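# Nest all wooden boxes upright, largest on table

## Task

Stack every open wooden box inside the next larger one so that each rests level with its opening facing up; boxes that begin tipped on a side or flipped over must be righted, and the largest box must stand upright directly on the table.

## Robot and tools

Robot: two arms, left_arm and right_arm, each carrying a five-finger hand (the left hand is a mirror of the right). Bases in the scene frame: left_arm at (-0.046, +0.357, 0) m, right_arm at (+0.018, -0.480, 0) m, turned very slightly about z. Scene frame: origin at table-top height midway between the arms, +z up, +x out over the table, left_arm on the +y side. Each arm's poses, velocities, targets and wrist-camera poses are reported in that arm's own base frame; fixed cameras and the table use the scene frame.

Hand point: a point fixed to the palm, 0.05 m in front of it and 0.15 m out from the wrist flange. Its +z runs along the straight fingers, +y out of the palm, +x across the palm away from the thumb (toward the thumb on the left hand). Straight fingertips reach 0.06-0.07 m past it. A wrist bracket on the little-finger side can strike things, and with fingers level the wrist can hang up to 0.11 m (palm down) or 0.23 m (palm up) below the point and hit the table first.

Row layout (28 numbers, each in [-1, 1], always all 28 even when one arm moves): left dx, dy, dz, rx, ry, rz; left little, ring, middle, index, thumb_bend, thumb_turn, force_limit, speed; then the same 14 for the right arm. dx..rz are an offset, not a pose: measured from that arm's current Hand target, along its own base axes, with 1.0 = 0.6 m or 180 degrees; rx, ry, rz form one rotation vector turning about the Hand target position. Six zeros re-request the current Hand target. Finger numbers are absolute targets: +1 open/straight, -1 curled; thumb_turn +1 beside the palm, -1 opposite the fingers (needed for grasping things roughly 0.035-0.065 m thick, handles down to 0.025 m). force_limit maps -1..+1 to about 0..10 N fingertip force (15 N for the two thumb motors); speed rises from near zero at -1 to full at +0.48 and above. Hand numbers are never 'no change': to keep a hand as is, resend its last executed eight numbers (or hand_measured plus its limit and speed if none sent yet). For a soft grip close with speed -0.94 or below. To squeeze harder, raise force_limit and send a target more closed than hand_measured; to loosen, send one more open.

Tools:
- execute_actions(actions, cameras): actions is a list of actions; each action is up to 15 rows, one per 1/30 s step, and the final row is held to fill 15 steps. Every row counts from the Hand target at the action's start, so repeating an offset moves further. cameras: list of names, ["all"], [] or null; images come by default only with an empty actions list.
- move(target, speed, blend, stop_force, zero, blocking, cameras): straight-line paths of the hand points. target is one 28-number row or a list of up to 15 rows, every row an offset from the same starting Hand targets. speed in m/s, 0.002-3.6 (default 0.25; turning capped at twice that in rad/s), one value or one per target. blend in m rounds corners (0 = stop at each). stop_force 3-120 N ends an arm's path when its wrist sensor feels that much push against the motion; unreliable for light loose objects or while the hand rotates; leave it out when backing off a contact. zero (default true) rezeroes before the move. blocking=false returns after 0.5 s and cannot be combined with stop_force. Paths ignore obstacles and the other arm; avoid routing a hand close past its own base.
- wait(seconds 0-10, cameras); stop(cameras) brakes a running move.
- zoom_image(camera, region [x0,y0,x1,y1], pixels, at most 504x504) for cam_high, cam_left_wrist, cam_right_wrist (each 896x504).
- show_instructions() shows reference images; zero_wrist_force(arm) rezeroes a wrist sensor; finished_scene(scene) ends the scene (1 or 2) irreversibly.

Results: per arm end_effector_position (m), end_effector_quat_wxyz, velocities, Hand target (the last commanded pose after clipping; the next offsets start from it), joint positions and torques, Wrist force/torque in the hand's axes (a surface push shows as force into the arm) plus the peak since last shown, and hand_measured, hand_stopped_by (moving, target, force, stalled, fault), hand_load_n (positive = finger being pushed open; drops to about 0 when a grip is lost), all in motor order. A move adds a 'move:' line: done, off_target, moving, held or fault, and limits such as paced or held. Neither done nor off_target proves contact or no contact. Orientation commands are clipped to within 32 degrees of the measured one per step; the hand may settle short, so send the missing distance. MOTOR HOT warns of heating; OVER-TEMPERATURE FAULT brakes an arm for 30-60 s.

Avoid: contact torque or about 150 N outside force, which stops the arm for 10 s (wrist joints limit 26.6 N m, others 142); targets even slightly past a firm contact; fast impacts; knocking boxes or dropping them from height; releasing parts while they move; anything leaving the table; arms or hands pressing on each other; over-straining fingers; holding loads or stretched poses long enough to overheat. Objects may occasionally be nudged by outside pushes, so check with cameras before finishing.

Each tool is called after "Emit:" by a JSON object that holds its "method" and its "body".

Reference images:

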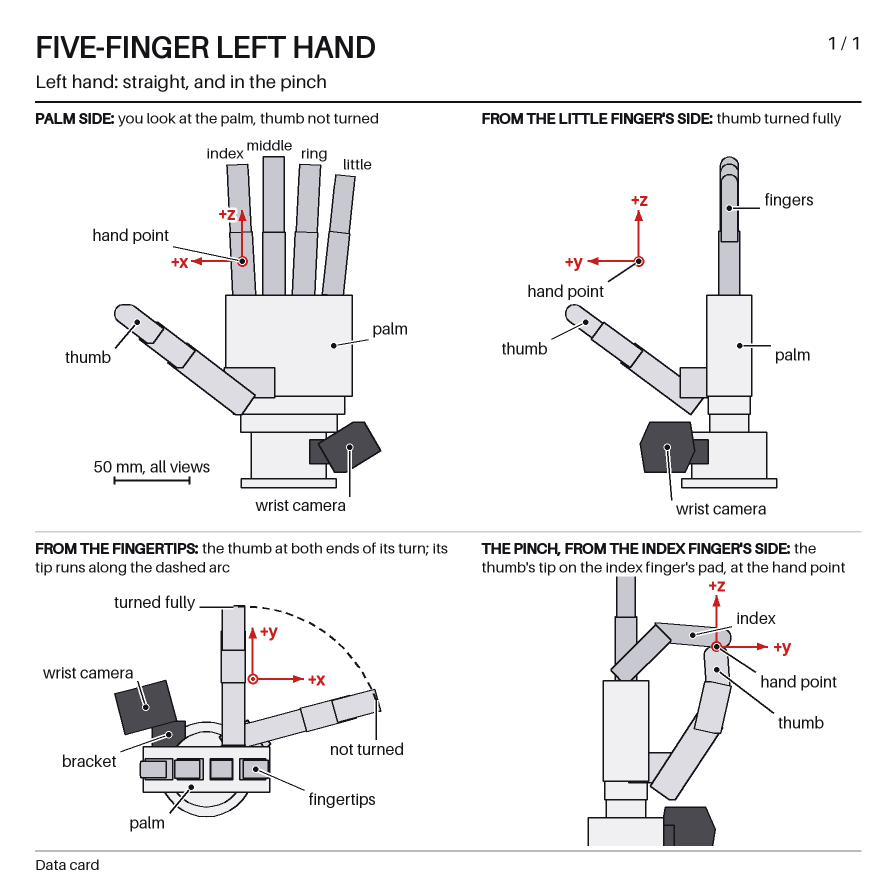

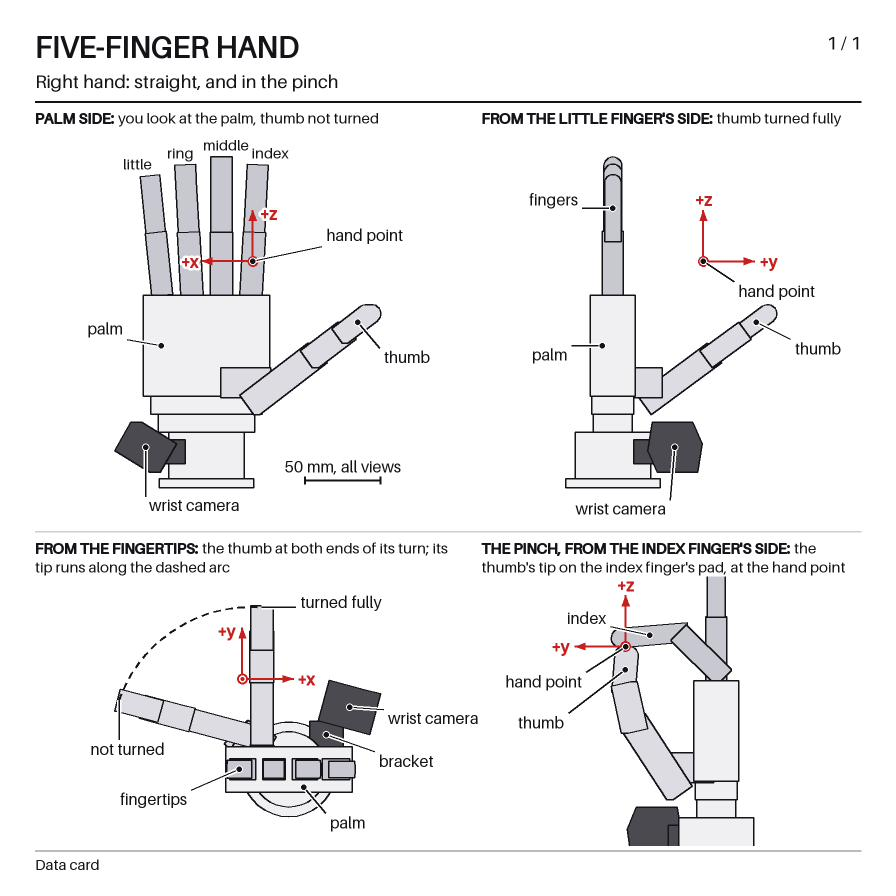

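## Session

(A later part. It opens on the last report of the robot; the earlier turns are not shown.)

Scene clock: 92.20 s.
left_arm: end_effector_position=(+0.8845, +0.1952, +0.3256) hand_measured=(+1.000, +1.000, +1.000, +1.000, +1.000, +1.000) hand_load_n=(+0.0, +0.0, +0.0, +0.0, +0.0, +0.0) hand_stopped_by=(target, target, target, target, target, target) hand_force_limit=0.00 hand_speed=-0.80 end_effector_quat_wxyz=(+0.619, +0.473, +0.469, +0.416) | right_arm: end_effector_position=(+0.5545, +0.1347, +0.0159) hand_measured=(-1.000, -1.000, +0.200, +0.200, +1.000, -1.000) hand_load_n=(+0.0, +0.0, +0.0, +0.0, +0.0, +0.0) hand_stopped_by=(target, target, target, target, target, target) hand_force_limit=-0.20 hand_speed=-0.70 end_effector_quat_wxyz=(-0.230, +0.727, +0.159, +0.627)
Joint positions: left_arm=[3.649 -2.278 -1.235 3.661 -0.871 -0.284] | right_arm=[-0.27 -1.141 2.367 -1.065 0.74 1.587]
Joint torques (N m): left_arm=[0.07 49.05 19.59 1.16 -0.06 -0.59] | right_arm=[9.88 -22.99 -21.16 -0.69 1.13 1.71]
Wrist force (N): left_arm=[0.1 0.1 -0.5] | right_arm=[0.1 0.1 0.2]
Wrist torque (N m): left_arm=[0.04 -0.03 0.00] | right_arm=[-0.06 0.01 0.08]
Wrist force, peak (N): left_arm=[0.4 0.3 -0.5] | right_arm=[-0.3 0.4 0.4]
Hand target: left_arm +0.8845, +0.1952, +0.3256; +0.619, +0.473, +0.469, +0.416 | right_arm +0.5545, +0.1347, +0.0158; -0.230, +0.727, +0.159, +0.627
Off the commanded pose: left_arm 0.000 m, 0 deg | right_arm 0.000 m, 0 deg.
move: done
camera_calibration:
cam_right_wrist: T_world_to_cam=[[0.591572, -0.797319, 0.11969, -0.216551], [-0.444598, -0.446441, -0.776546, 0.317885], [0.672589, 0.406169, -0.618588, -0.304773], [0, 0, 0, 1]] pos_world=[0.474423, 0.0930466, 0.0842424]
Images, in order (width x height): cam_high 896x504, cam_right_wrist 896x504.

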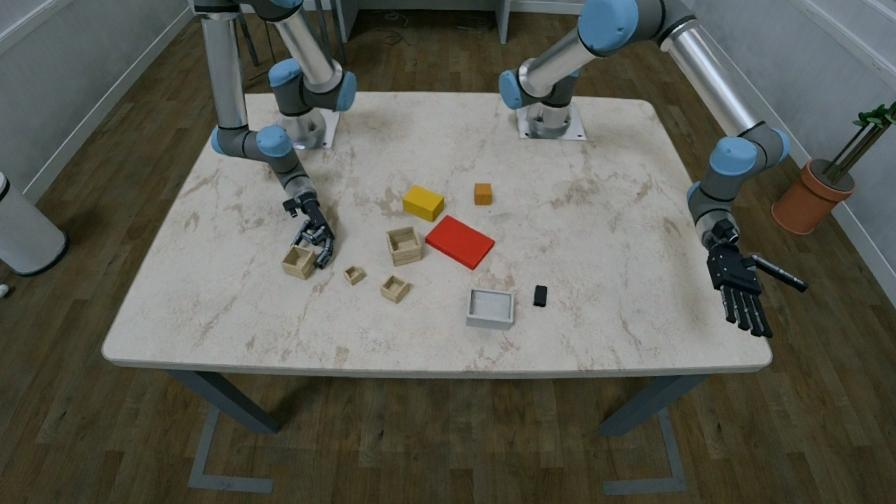

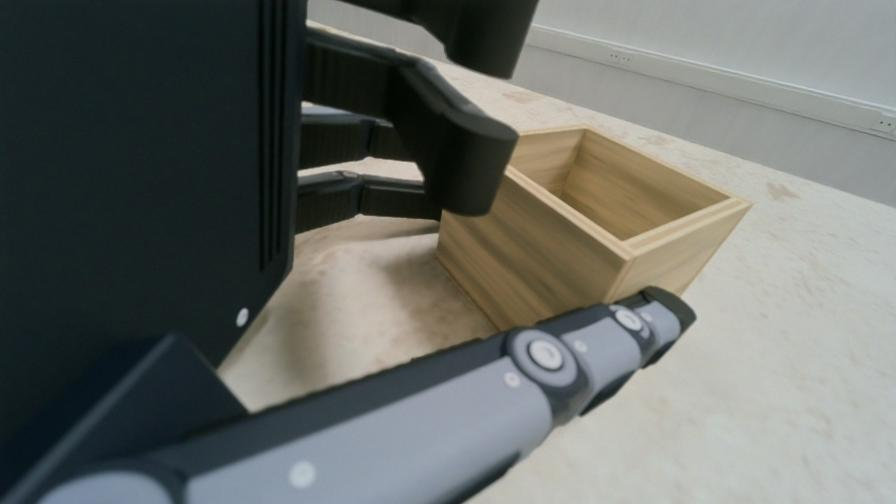

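Emit:
{"method": "move", "body": {"target": [[0,0,0,0,0,0,1,1,1,1,1,1,0,-0.8,0,0,0.2067,0,0,0,-1,-1,0.2,0.2,1,-1,-0.2,-0.7],[0,0,0,0,0,0,1,1,1,1,1,1,0,-0.8,0.0295,-0.0145,0.2067,0.1322,0.4248,-0.0225,-1,-1,0.2,0.2,1,-1,-0.2,-0.7]], "blend": [0.02, 0], "speed": [0.2, 0.45], "cameras": ["cam_right_wrist","cam_high"]}}

Emit:
{"method": "zoom_image", "body": {"camera": "cam_high", "region": [250, 180, 410, 320]}}

Emit:
{"method": "zoom_image", "body": {"camera": "cam_right_wrist", "region": [400, 60, 780, 360]}}

Scene clock: 104.37 s.
left_arm: end_effector_position=(+0.8845, +0.1952, +0.3256) hand_measured=(+1.000, +1.000, +1.000, +1.000, +1.000, +1.000) hand_load_n=(+0.0, +0.0, +0.0, +0.0, +0.0, +0.0) hand_stopped_by=(target, target, target, target, target, target) hand_force_limit=0.00 hand_speed=-0.80 end_effector_quat_wxyz=(+0.619, +0.473, +0.469, +0.416) | right_arm: end_effector_position=(+0.5722, +0.1260, +0.1399) hand_measured=(-1.000, -1.000, +0.200, +0.200, +1.000, -1.000) hand_load_n=(+0.0, +0.0, +0.5, +0.0, +0.0, +0.0) hand_stopped_by=(target, target, target, target, target, target) hand_force_limit=-0.20 hand_speed=-0.70 end_effector_quat_wxyz=(-0.392, +0.903, -0.163, +0.071)
Joint positions: left_arm=[3.649 -2.278 -1.235 3.661 -0.871 -0.284] | right_arm=[-0.276 -0.897 1.239 1.142 0.754 1.689]
Joint torques (N m): left_arm=[-0.96 49.2 21.08 1.25 -0.26 -0.52] | right_arm=[10.58 -39.31 -20.21 5.34 1.14 2.48]
Wrist force (N): left_arm=[0.1 -0.2 -0.5] | right_arm=[0.5 -0.1 0.5]
Wrist torque (N m): left_arm=[0.00 -0.03 0.01] | right_arm=[-0.05 -0.14 0.15]
Wrist force, peak (N): left_arm=[0.0 0.6 -0.5] | right_arm=[-1.8 0.6 0.4]
Hand target: left_arm +0.8845, +0.1952, +0.3256; +0.619, +0.473, +0.469, +0.416 | right_arm +0.5722, +0.1260, +0.1399; -0.392, +0.903, -0.163, +0.071
Off the commanded pose: left_arm 0.000 m, 0 deg | right_arm 0.000 m, 0 deg.
move: done
camera_calibration:
cam_right_wrist: T_world_to_cam=[[0.0284078, -0.667767, -0.743828, 0.177839], [-0.9554, -0.236961, 0.176242, 0.550775], [-0.293947, 0.705646, -0.644716, 0.282538], [0, 0, 0, 1]] pos_world=[0.604209, 0.0498954, 0.217369]
Images, in order (width x height): cam_high 896x504, cam_right_wrist 896x504.

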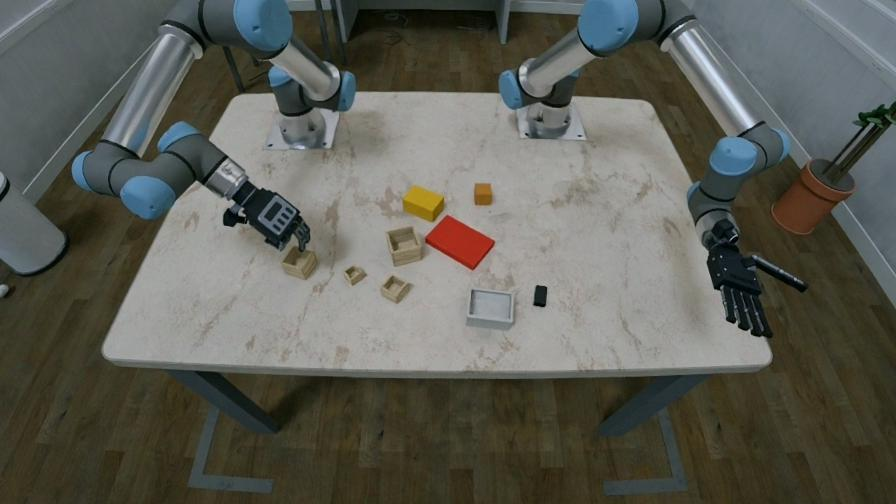

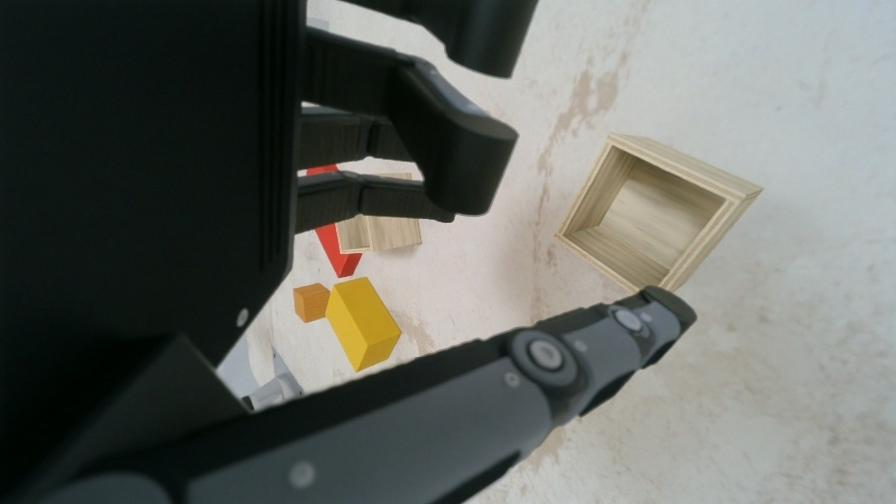

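Scaled by 3.150 from the camera's 896x504 image, which has a finer 1280x720 frame.

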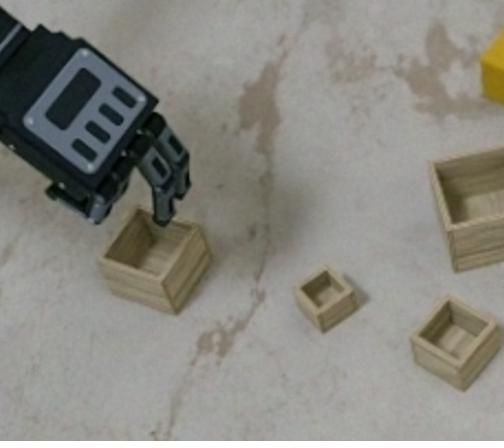

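Scaled by 1.326 from the camera's 896x504 image, which has a finer 1280x720 frame.

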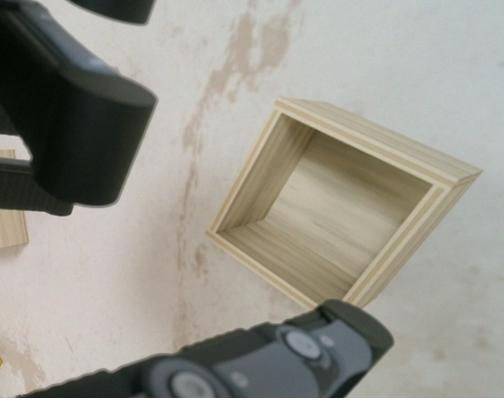

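Emit:
{"method": "move", "body": {"target": [0,0,0,0,0,0,1,1,1,1,1,1,0,-0.8,-0.0071,0.0001,-0.1405,0,0,0,-1,-1,0.2,0.2,1,-1,-0.2,-0.7], "speed": 0.15, "cameras": ["cam_right_wrist","cam_high"]}}

Emit:
{"method": "zoom_image", "body": {"camera": "cam_high", "region": [250, 200, 370, 300]}}

Emit:
{"method": "zoom_image", "body": {"camera": "cam_right_wrist", "region": [400, 60, 780, 360]}}

Scene clock: 107.90 s.
left_arm: end_effector_position=(+0.8845, +0.1952, +0.3256) hand_measured=(+1.000, +1.000, +1.000, +1.000, +1.000, +1.000) hand_load_n=(+0.0, +0.0, +0.0, +0.0, +0.0, +0.0) hand_stopped_by=(target, target, target, target, target, target) hand_force_limit=0.00 hand_speed=-0.80 end_effector_quat_wxyz=(+0.619, +0.473, +0.469, +0.416) | right_arm: end_effector_position=(+0.5679, +0.1261, +0.0556) hand_measured=(-1.000, -1.000, +0.200, +0.200, +1.000, -1.000) hand_load_n=(+0.0, +0.0, +0.0, +0.0, +0.0, +0.0) hand_stopped_by=(target, target, target, target, target, target) hand_force_limit=-0.20 hand_speed=-0.70 end_effector_quat_wxyz=(-0.392, +0.903, -0.163, +0.071)
Joint positions: left_arm=[3.649 -2.278 -1.235 3.661 -0.871 -0.284] | right_arm=[-0.278 -0.82 1.34 0.967 0.754 1.686]
Joint torques (N m): left_arm=[-1.13 50.01 21.32 1.09 -0.17 -0.7] | right_arm=[-3.34 -49.79 -28.41 1.34 -3.5 2.21]
Wrist force (N): left_arm=[-0.1 -0.1 -0.5] | right_arm=[0.4 0.1 0.1]
Wrist torque (N m): left_arm=[0.02 -0.01 0.00] | right_arm=[-0.02 -0.13 0.11]
Wrist force, peak (N): left_arm=[0.3 0.0 -0.7] | right_arm=[0.3 1.2 1.5]
Hand target: left_arm +0.8845, +0.1952, +0.3256; +0.619, +0.473, +0.469, +0.416 | right_arm +0.5680, +0.1261, +0.0556; -0.392, +0.903, -0.163, +0.071
Off the commanded pose: left_arm 0.000 m, 0 deg | right_arm 0.000 m, 0 deg.
move: done
camera_calibration:
cam_right_wrist: T_world_to_cam=[[0.0279669, -0.667646, -0.743954, 0.115599], [-0.955318, -0.236934, 0.176719, 0.561434], [-0.294254, 0.70577, -0.64444, 0.226995], [0, 0, 0, 1]] pos_world=[0.599909, 0.0499955, 0.133069]
Images, in order (width x height): cam_high 896x504, cam_right_wrist 896x504.

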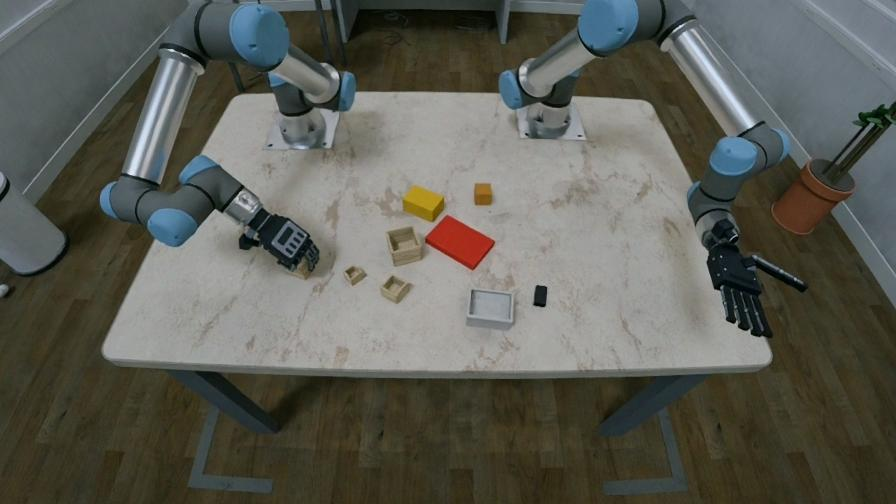

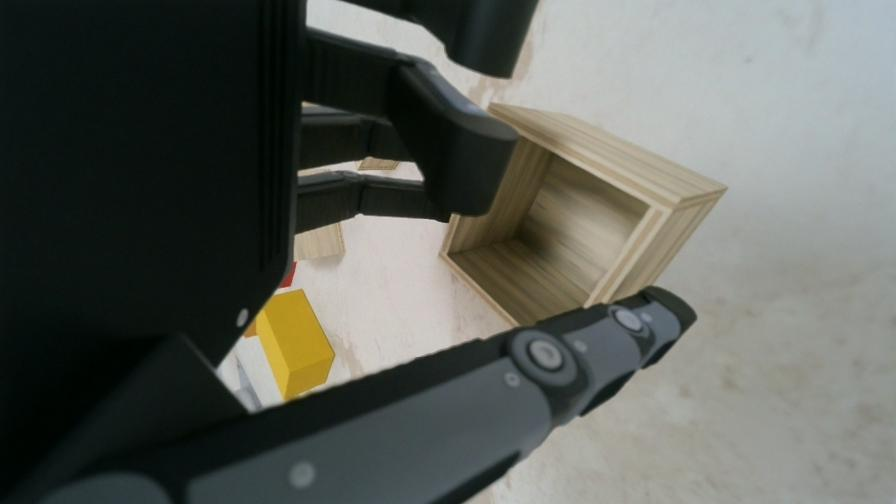

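Scaled by 4.200 from the camera's 896x504 image, which has a finer 1280x720 frame.

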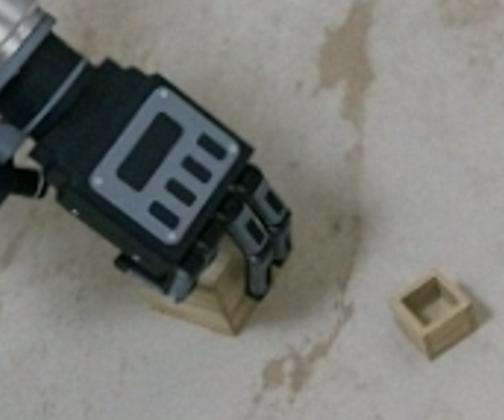

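Scaled by 1.326 from the camera's 896x504 image, which has a finer 1280x720 frame.

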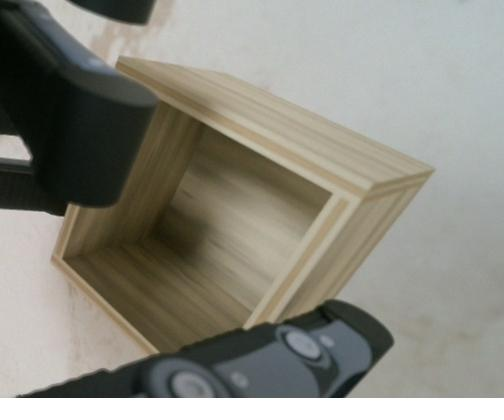

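Emit:
{"method": "zoom_image", "body": {"camera": "cam_right_wrist", "region": [400, 160, 520, 280]}}

Emit:
{"method": "zoom_image", "body": {"camera": "cam_right_wrist", "region": [560, 220, 720, 380]}}

Scaled by 4.200 from the camera's 896x504 image, which has a finer 1280x720 frame.

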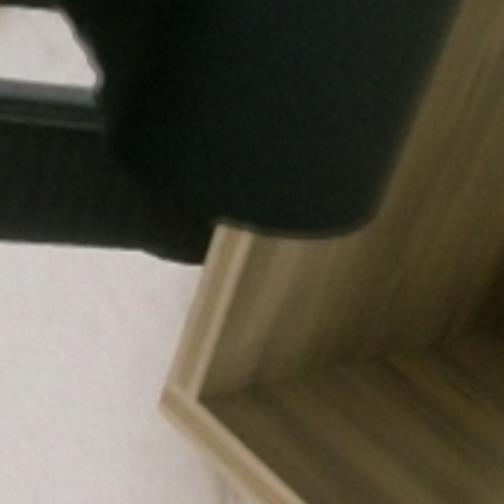

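Scaled by 3.150 from the camera's 896x504 image, which has a finer 1280x720 frame.

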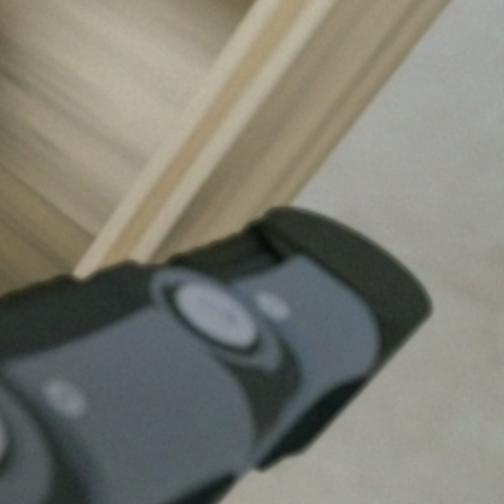

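Emit:
{"method": "move", "body": {"target": [0,0,0,0,0,0,1,1,1,1,1,1,0,-0.8,0,0,0,0,0,0,-1,-1,-0.4,-0.4,1,-1,-0.2,-0.9], "cameras": ["cam_right_wrist"]}}

Emit:
{"method": "zoom_image", "body": {"camera": "cam_right_wrist", "region": [400, 60, 780, 360]}}

Scene clock: 111.47 s.
left_arm: end_effector_position=(+0.8845, +0.1952, +0.3256) hand_measured=(+1.000, +1.000, +1.000, +1.000, +1.000, +1.000) hand_load_n=(+0.0, +0.0, +0.0, +0.0, +0.0, +0.0) hand_stopped_by=(target, target, target, target, target, target) hand_force_limit=0.00 hand_speed=-0.80 end_effector_quat_wxyz=(+0.619, +0.473, +0.469, +0.416) | right_arm: end_effector_position=(+0.5680, +0.1261, +0.0556) hand_measured=(-1.000, -1.000, +0.034, +0.006, +1.000, -1.000) hand_load_n=(+0.0, +0.0, +5.0, +6.0, +2.0, -1.5) hand_stopped_by=(target, target, force, force, target, target) hand_force_limit=-0.20 hand_speed=-0.90 end_effector_quat_wxyz=(-0.392, +0.903, -0.163, +0.071)
Joint positions: left_arm=[3.649 -2.278 -1.235 3.661 -0.871 -0.284] | right_arm=[-0.278 -0.82 1.34 0.967 0.754 1.686]
Joint torques (N m): left_arm=[-0.43 49.33 19.44 1.06 -0.27 -0.78] | right_arm=[9.42 -42.72 -29 0.22 -3.16 2.24]
Wrist force (N): left_arm=[0.1 0.2 -0.4] | right_arm=[0.3 0.0 0.6]
Wrist torque (N m): left_arm=[0.06 -0.03 0.00] | right_arm=[-0.07 -0.13 0.09]
Wrist force, peak (N): left_arm=[0.1 0.4 -0.7] | right_arm=[0.9 0.2 0.6]
Hand target: left_arm +0.8845, +0.1952, +0.3256; +0.619, +0.473, +0.469, +0.416 | right_arm +0.5680, +0.1261, +0.0556; -0.392, +0.903, -0.163, +0.071
Off the commanded pose: left_arm 0.000 m, 0 deg | right_arm 0.000 m, 0 deg.
move: done
camera_calibration:
cam_right_wrist: T_world_to_cam=[[0.0282384, -0.667747, -0.743852, 0.115427], [-0.955343, -0.237005, 0.176489, 0.561483], [-0.294147, 0.70565, -0.64462, 0.226961], [0, 0, 0, 1]] pos_world=[0.599909, 0.0499954, 0.133069]
Images, in order (width x height): cam_right_wrist 896x504.

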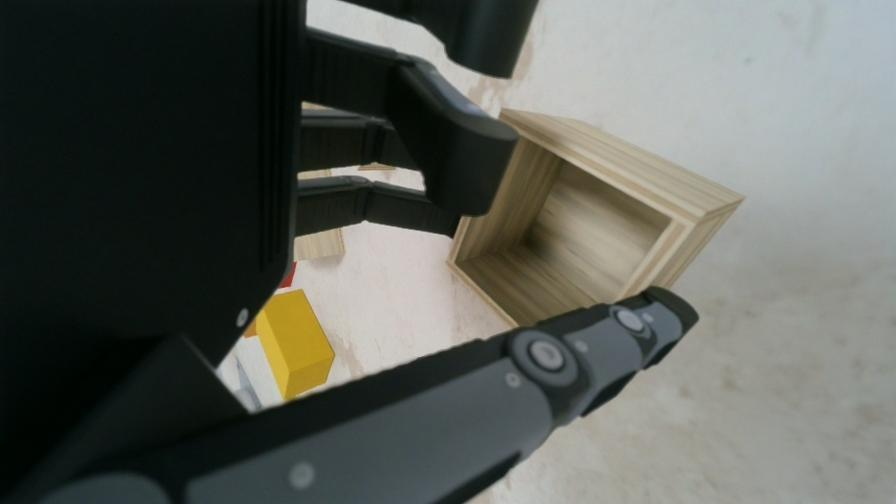

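Scaled by 1.326 from the camera's 896x504 image, which has a finer 1280x720 frame.

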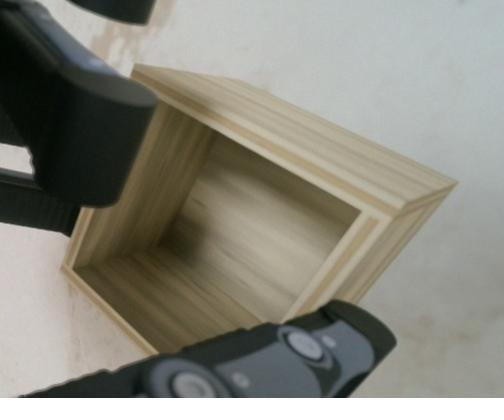

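Emit:
{"method": "move", "body": {"target": [[0,0,0,0,0,0,1,1,1,1,1,1,0,-0.8,0,0,0.175,0,0,0,-1,-1,-0.4,-0.4,1,-1,-0.2,-0.9],[0,0,0,0,0,0,1,1,1,1,1,1,0,-0.8,-0.0952,0.4217,0.175,0,0,0.2161,-1,-1,-0.4,-0.4,1,-1,-0.2,-0.9]], "blend": [0.02, 0], "speed": [0.15, 0.25], "cameras": ["cam_right_wrist","cam_high"]}}

Emit:
{"method": "zoom_image", "body": {"camera": "cam_high", "region": [330, 170, 470, 290]}}

Emit:
{"method": "zoom_image", "body": {"camera": "cam_right_wrist", "region": [400, 60, 780, 360]}}

Scene clock: 116.17 s.
left_arm: end_effector_position=(+0.8845, +0.1952, +0.3256) hand_measured=(+1.000, +1.000, +1.000, +1.000, +1.000, +1.000) hand_load_n=(+0.0, +0.5, +0.0, +0.0, +0.0, +0.0) hand_stopped_by=(target, target, target, target, target, target) hand_force_limit=0.00 hand_speed=-0.80 end_effector_quat_wxyz=(+0.619, +0.473, +0.469, +0.416) | right_arm: end_effector_position=(+0.5109, +0.3790, +0.1605) hand_measured=(-1.000, -1.000, +0.034, +0.006, +1.000, -1.000) hand_load_n=(+0.0, +0.0, +5.5, +6.0, +2.0, -2.0) hand_stopped_by=(target, target, force, force, target, target) hand_force_limit=-0.20 hand_speed=-0.90 end_effector_quat_wxyz=(-0.393, +0.905, +0.147, -0.064)
Joint positions: left_arm=[3.649 -2.278 -1.235 3.661 -0.871 -0.284] | right_arm=[0.199 -0.662 0.82 1.543 0.759 1.392]
Joint torques (N m): left_arm=[-1.2 49.78 20.06 1.05 -0.3 -0.82] | right_arm=[8.12 -55.02 -19.82 2.31 -1.85 1.16]
Wrist force (N): left_arm=[0.1 0.4 -0.3] | right_arm=[0.5 0.5 1.0]
Wrist torque (N m): left_arm=[0.07 -0.03 -0.01] | right_arm=[-0.02 -0.15 -0.01]
Wrist force, peak (N): left_arm=[0.2 0.1 -0.9] | right_arm=[0.8 -0.8 2.5]
Hand target: left_arm +0.8845, +0.1952, +0.3256; +0.619, +0.473, +0.469, +0.416 | right_arm +0.5108, +0.3791, +0.1606; -0.393, +0.905, +0.147, -0.064
Off the commanded pose: left_arm 0.000 m, 0 deg | right_arm 0.000 m, 0 deg.
move: done
camera_calibration:
cam_right_wrist: T_world_to_cam=[[0.441164, -0.502142, -0.743793, 0.0902188], [-0.594851, -0.784198, 0.176597, 0.571573], [-0.671957, 0.364537, -0.64466, 0.421622], [0, 0, 0, 1]] pos_world=[0.583511, 0.339832, 0.237969]
Images, in order (width x height): cam_high 896x504, cam_right_wrist 896x504.

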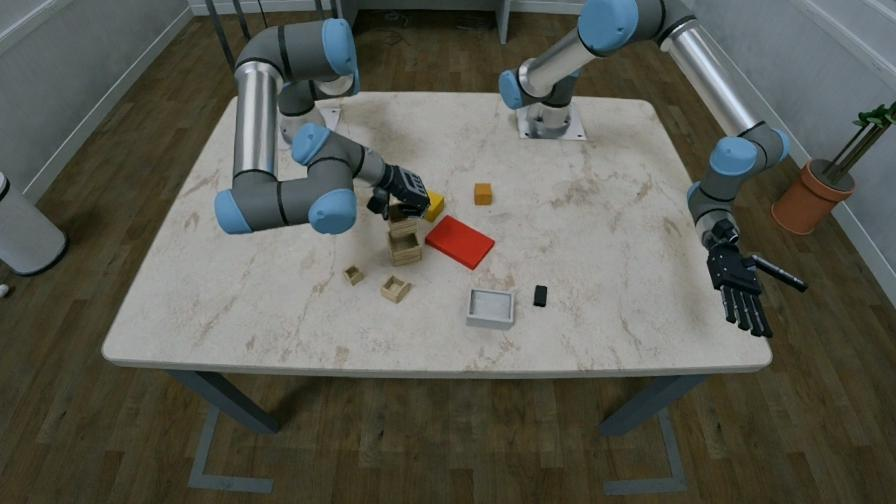

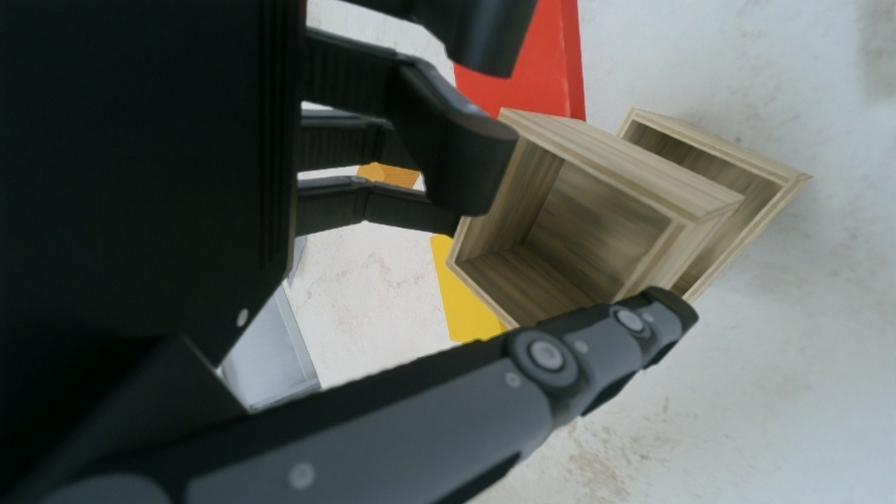

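Scaled by 3.600 from the camera's 896x504 image, which has a finer 1280x720 frame.

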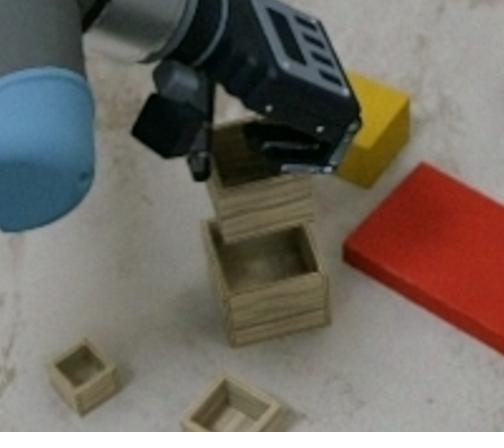

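Scaled by 1.326 from the camera's 896x504 image, which has a finer 1280x720 frame.

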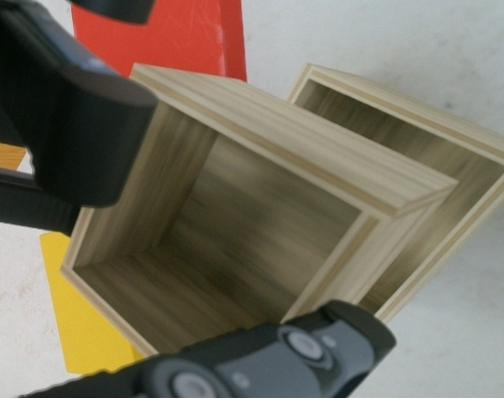

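Emit:
{"method": "zoom_image", "body": {"camera": "cam_right_wrist", "region": [600, 90, 840, 310]}}

Emit:
{"method": "zoom_image", "body": {"camera": "cam_high", "region": [370, 190, 440, 280]}}

Scaled by 2.100 from the camera's 896x504 image, which has a finer 1280x720 frame.

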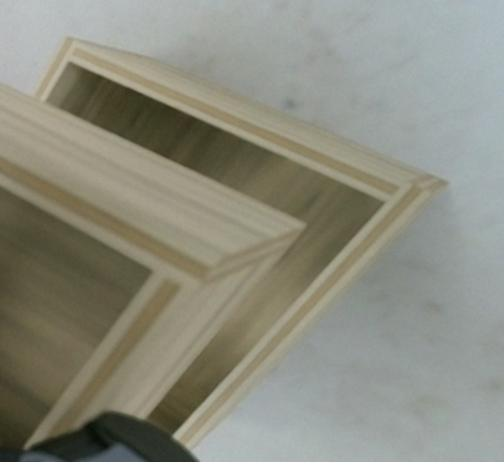

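Scaled by 5.600 from the camera's 896x504 image, which has a finer 1280x720 frame.

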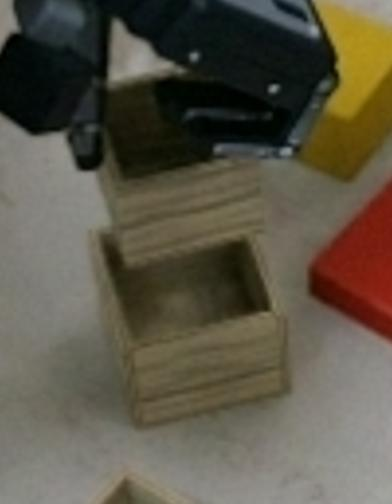

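Emit:
{"method": "move", "body": {"target": [0,0,0,0,0,0,1,1,1,1,1,1,0,-0.8,-0.0023,0.0017,-0.07,0,0,0,-1,-1,-0.4,-0.4,1,-1,-0.2,-0.9], "speed": 0.1, "cameras": ["cam_right_wrist","cam_high"]}}

Emit:
{"method": "zoom_image", "body": {"camera": "cam_right_wrist", "region": [580, 80, 800, 300]}}

Emit:
{"method": "zoom_image", "body": {"camera": "cam_high", "region": [370, 190, 440, 280]}}

Scene clock: 121.97 s.
left_arm: end_effector_position=(+0.8845, +0.1952, +0.3256) hand_measured=(+1.000, +1.000, +1.000, +1.000, +1.000, +1.000) hand_load_n=(+0.0, +0.0, +0.0, +0.0, +0.0, +0.0) hand_stopped_by=(target, target, target, target, target, target) hand_force_limit=0.00 hand_speed=-0.80 end_effector_quat_wxyz=(+0.619, +0.473, +0.469, +0.416) | right_arm: end_effector_position=(+0.5094, +0.3801, +0.1185) hand_measured=(-1.000, -1.000, +0.034, +0.006, +1.000, -1.000) hand_load_n=(+0.0, +0.5, +5.0, +6.0, +2.5, -1.5) hand_stopped_by=(target, target, force, force, target, target) hand_force_limit=-0.20 hand_speed=-0.90 end_effector_quat_wxyz=(-0.393, +0.905, +0.147, -0.064)
Joint positions: left_arm=[3.649 -2.278 -1.235 3.661 -0.871 -0.284] | right_arm=[0.202 -0.639 0.884 1.453 0.759 1.395]
Joint torques (N m): left_arm=[-0.68 50.06 19.58 1.1 -0.12 -0.95] | right_arm=[5.54 -65.9 -30.89 3.8 -3.14 1.32]
Wrist force (N): left_arm=[0.0 0.0 -0.5] | right_arm=[0.6 0.4 0.9]
Wrist torque (N m): left_arm=[0.03 -0.02 0.00] | right_arm=[-0.02 -0.17 -0.01]
Wrist force, peak (N): left_arm=[0.1 0.2 -0.9] | right_arm=[0.3 1.2 1.7]
Hand target: left_arm +0.8845, +0.1952, +0.3256; +0.619, +0.473, +0.469, +0.416 | right_arm +0.5095, +0.3801, +0.1186; -0.393, +0.905, +0.147, -0.064
Off the commanded pose: left_arm 0.000 m, 0 deg | right_arm 0.000 m, 0 deg.
move: done
camera_calibration:
cam_right_wrist: T_world_to_cam=[[0.441046, -0.502008, -0.743953, 0.0602548], [-0.594626, -0.784336, 0.176739, 0.578987], [-0.672234, 0.364424, -0.644436, 0.393323], [0, 0, 0, 1]] pos_world=[0.582111, 0.341032, 0.195969]
Images, in order (width x height): cam_high 896x504, cam_right_wrist 896x504.

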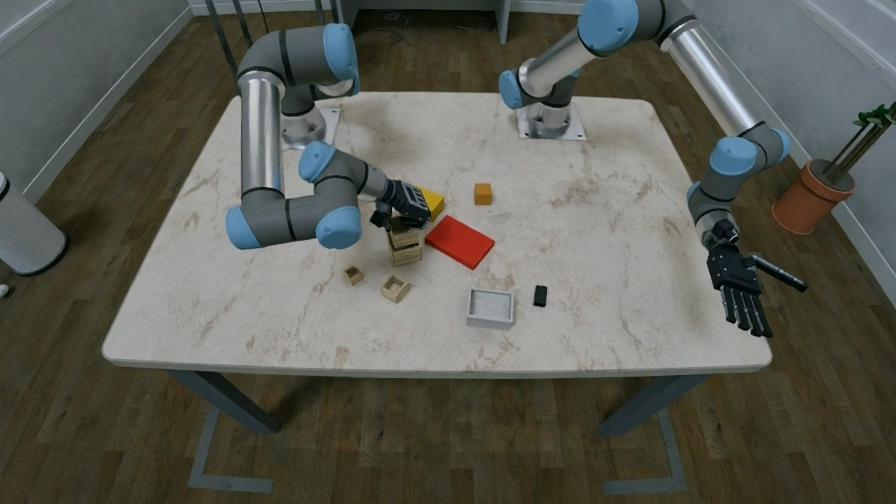

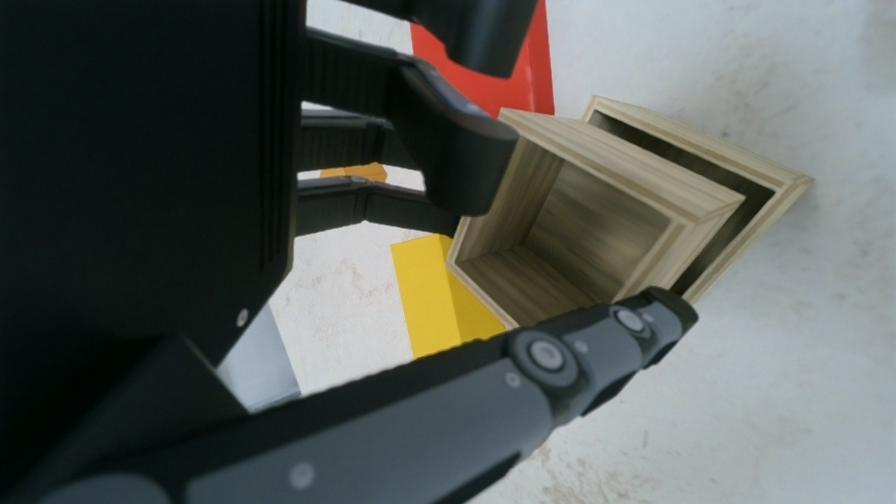

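Scaled by 2.291 from the camera's 896x504 image, which has a finer 1280x720 frame.

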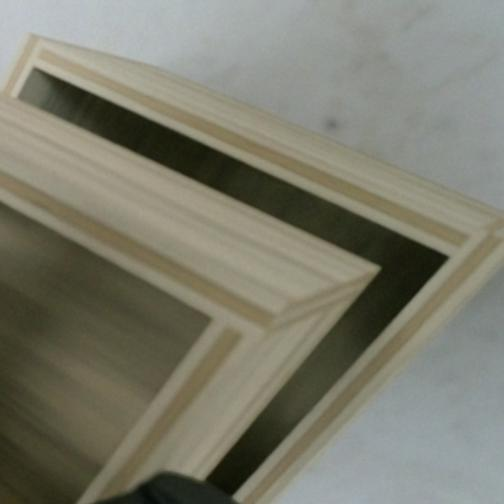

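Scaled by 5.600 from the camera's 896x504 image, which has a finer 1280x720 frame.

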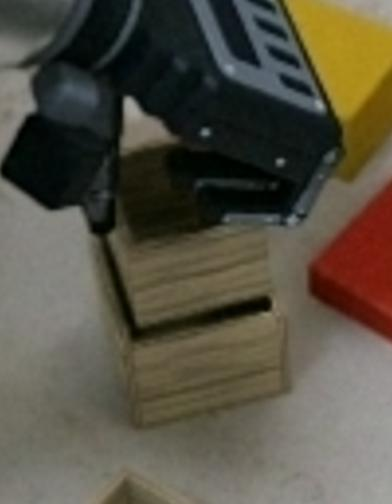

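Emit:
{"method": "move", "body": {"target": [[0,0,0,0,0,0,1,1,1,1,1,1,0,-0.8,0.0023,-0.0026,-0.006,0,0,0,-1,-1,-0.4,-0.4,1,-1,-0.2,-0.9],[0,0,0,0,0,0,1,1,1,1,1,1,0,-0.8,0.0023,-0.0026,-0.055,0,0,0,-1,-1,-0.4,-0.4,1,-1,-0.2,-0.9]], "speed": 0.03, "stop_force": 4, "cameras": ["cam_right_wrist","cam_high"]}}

Emit:
{"method": "zoom_image", "body": {"camera": "cam_right_wrist", "region": [580, 80, 800, 300]}}

Emit:
{"method": "zoom_image", "body": {"camera": "cam_high", "region": [370, 190, 440, 280]}}

Scene clock: 128.47 s.
left_arm: end_effector_position=(+0.8845, +0.1952, +0.3256) hand_measured=(+1.000, +1.000, +1.000, +1.000, +1.000, +1.000) hand_load_n=(+0.5, +0.0, +0.0, +0.0, +0.0, +0.0) hand_stopped_by=(target, target, target, target, target, target) hand_force_limit=0.00 hand_speed=-0.80 end_effector_quat_wxyz=(+0.619, +0.473, +0.469, +0.416) | right_arm: end_effector_position=(+0.5108, +0.3786, +0.0855) hand_measured=(-1.000, -1.000, +0.034, +0.006, +1.000, -1.000) hand_load_n=(+0.0, +0.0, +5.0, +6.0, +2.0, -1.5) hand_stopped_by=(target, target, force, force, target, target) hand_force_limit=-0.20 hand_speed=-0.90 end_effector_quat_wxyz=(-0.393, +0.905, +0.147, -0.064)
Joint positions: left_arm=[3.649 -2.278 -1.235 3.661 -0.871 -0.284] | right_arm=[0.199 -0.61 0.917 1.394 0.759 1.391]
Joint torques (N m): left_arm=[-0.27 50.66 20.59 0.89 -0.3 -0.86] | right_arm=[10.98 -67.25 -31.13 5.03 -0.61 1.95]
Wrist force (N): left_arm=[0.1 0.1 -0.7] | right_arm=[0.1 0.1 1.1]
Wrist torque (N m): left_arm=[0.05 -0.04 0.01] | right_arm=[-0.09 -0.09 0.07]
Wrist force, peak (N): left_arm=[0.3 0.4 -0.7] | right_arm=[0.4 0.7 1.4]
Hand target: left_arm +0.8845, +0.1952, +0.3256; +0.619, +0.473, +0.469, +0.416 | right_arm +0.5108, +0.3786, +0.0856; -0.393, +0.905, +0.147, -0.064
Off the commanded pose: left_arm 0.000 m, 0 deg | right_arm 0.000 m, 0 deg.
move: done
camera_calibration:
cam_right_wrist: T_world_to_cam=[[0.441261, -0.501958, -0.74386, 0.0342002], [-0.594715, -0.784327, 0.176478, 0.584471], [-0.672014, 0.364512, -0.644615, 0.373517], [0, 0, 0, 1]] pos_world=[0.583511, 0.339432, 0.163069]
Images, in order (width x height): cam_high 896x504, cam_right_wrist 896x504.

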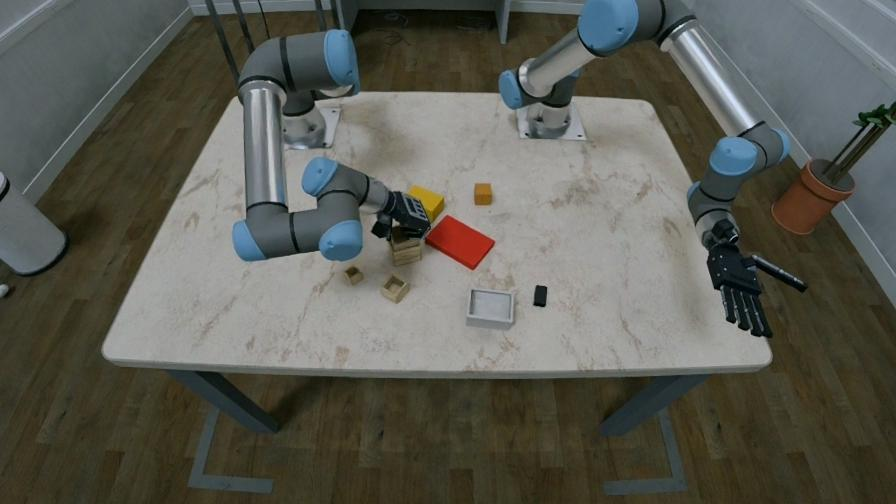

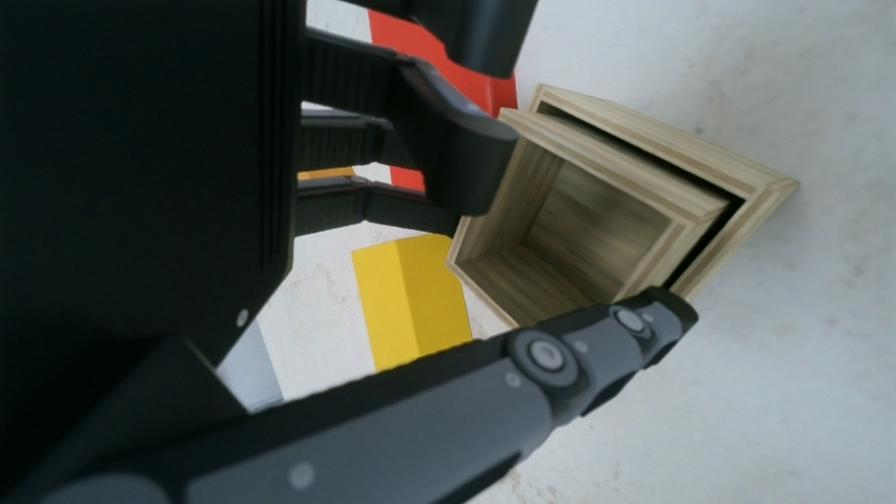

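Scaled by 2.291 from the camera's 896x504 image, which has a finer 1280x720 frame.

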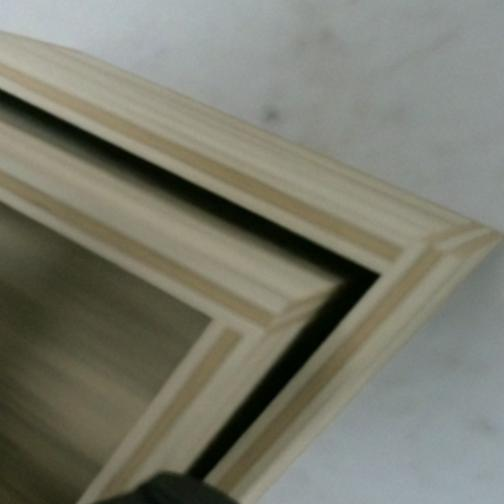

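Scaled by 5.600 from the camera's 896x504 image, which has a finer 1280x720 frame.

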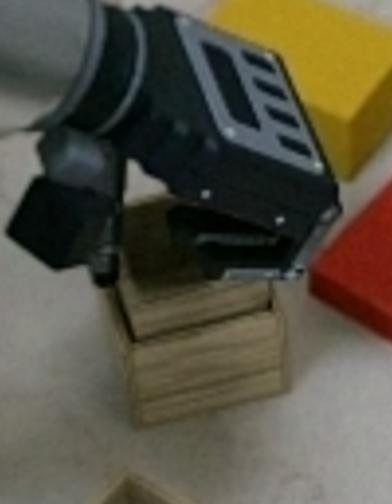

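Emit:
{"method": "move", "body": {"target": [0,0,0,0,0,0,1,1,1,1,1,1,0,-0.8,0,0,-0.0133,0,0,0,-1,-1,-0.4,-0.4,1,-1,-0.2,-0.9], "speed": 0.02, "stop_force": 3, "cameras": ["cam_right_wrist","cam_high"]}}

Emit:
{"method": "zoom_image", "body": {"camera": "cam_right_wrist", "region": [560, 80, 800, 320]}}

Emit:
{"method": "zoom_image", "body": {"camera": "cam_high", "region": [370, 190, 440, 280]}}

Scene clock: 130.43 s.
left_arm: end_effector_position=(+0.8845, +0.1952, +0.3256) hand_measured=(+1.000, +1.000, +1.000, +1.000, +1.000, +1.000) hand_load_n=(+0.0, +0.0, +0.0, +0.0, +0.0, +0.0) hand_stopped_by=(target, target, target, target, target, target) hand_force_limit=0.00 hand_speed=-0.80 end_effector_quat_wxyz=(+0.619, +0.473, +0.469, +0.416) | right_arm: end_effector_position=(+0.5109, +0.3786, +0.0838) hand_measured=(-1.000, -1.000, +0.034, +0.006, +1.000, -1.000) hand_load_n=(+0.0, +0.0, +4.5, +6.0, +2.0, -1.5) hand_stopped_by=(target, target, force, force, target, target) hand_force_limit=-0.20 hand_speed=-0.90 end_effector_quat_wxyz=(-0.393, +0.905, +0.147, -0.063)
Joint positions: left_arm=[3.649 -2.278 -1.235 3.661 -0.871 -0.284] | right_arm=[0.199 -0.608 0.918 1.391 0.759 1.391]
Joint torques (N m): left_arm=[-0.81 49.07 20.51 0.98 -0.15 -0.84] | right_arm=[7.02 -65.77 -30.13 4.76 1.38 1.27]
Wrist force (N): left_arm=[0.0 0.2 -0.6] | right_arm=[0.7 -1.4 -0.4]
Wrist torque (N m): left_arm=[0.07 -0.02 -0.01] | right_arm=[-0.08 -0.07 0.04]
Wrist force, peak (N): left_arm=[0.2 0.1 -0.8] | right_arm=[1.2 -13.0 -7.8]
Hand target: left_arm +0.8845, +0.1952, +0.3256; +0.619, +0.473, +0.469, +0.416 | right_arm +0.5109, +0.3786, +0.0838; -0.393, +0.905, +0.147, -0.063 (not the last commanded pose)
Off the commanded pose: left_arm 0.000 m, 0 deg | right_arm 0.006 m, 0 deg.
move: contact (right_arm)
camera_calibration:
cam_right_wrist: T_world_to_cam=[[0.441556, -0.501919, -0.743711, 0.0326071], [-0.594778, -0.78434, 0.176207, 0.584933], [-0.671764, 0.364537, -0.644861, 0.372309], [0, 0, 0, 1]] pos_world=[0.583611, 0.339432, 0.161269]
Images, in order (width x height): cam_high 896x504, cam_right_wrist 896x504.

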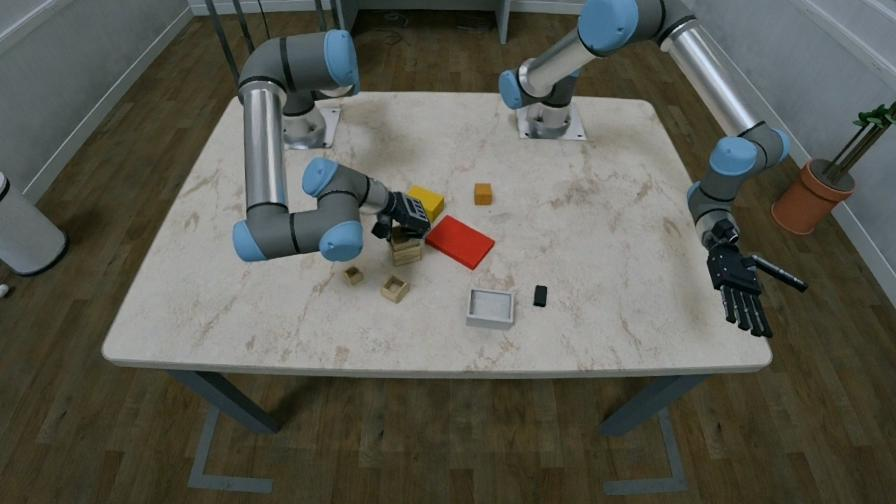

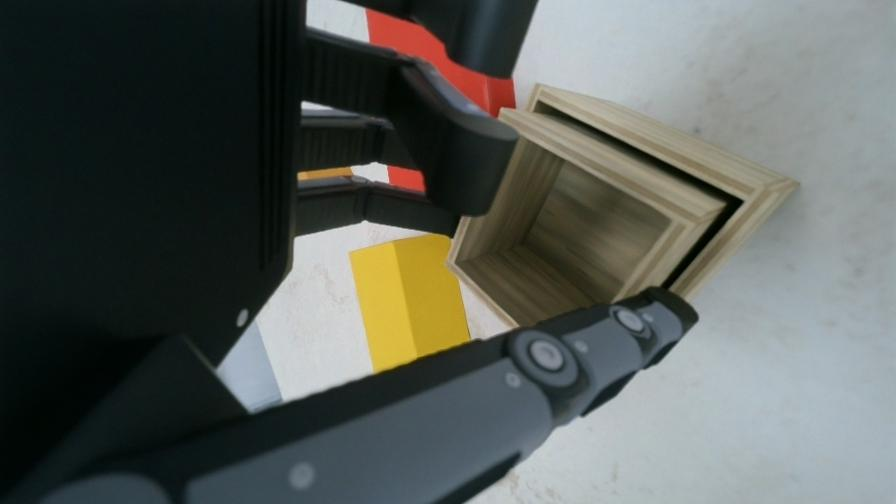

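Scaled by 2.100 from the camera's 896x504 image, which has a finer 1280x720 frame.

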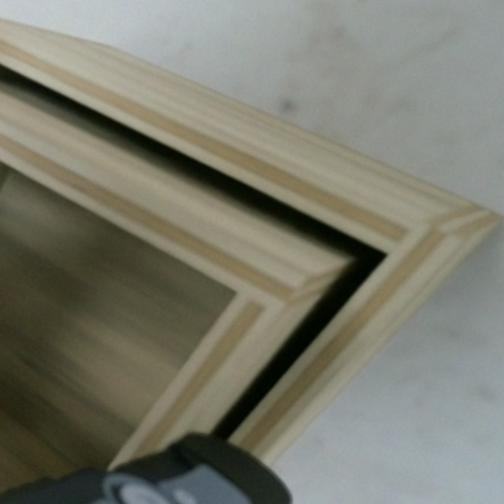

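Scaled by 5.600 from the camera's 896x504 image, which has a finer 1280x720 frame.

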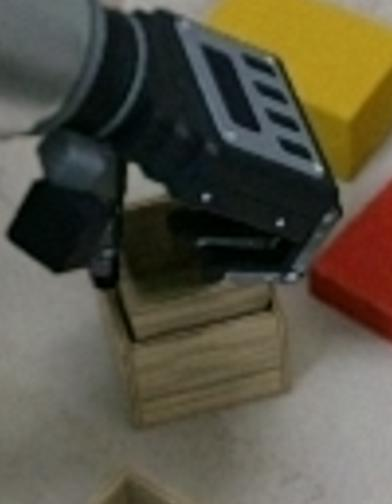

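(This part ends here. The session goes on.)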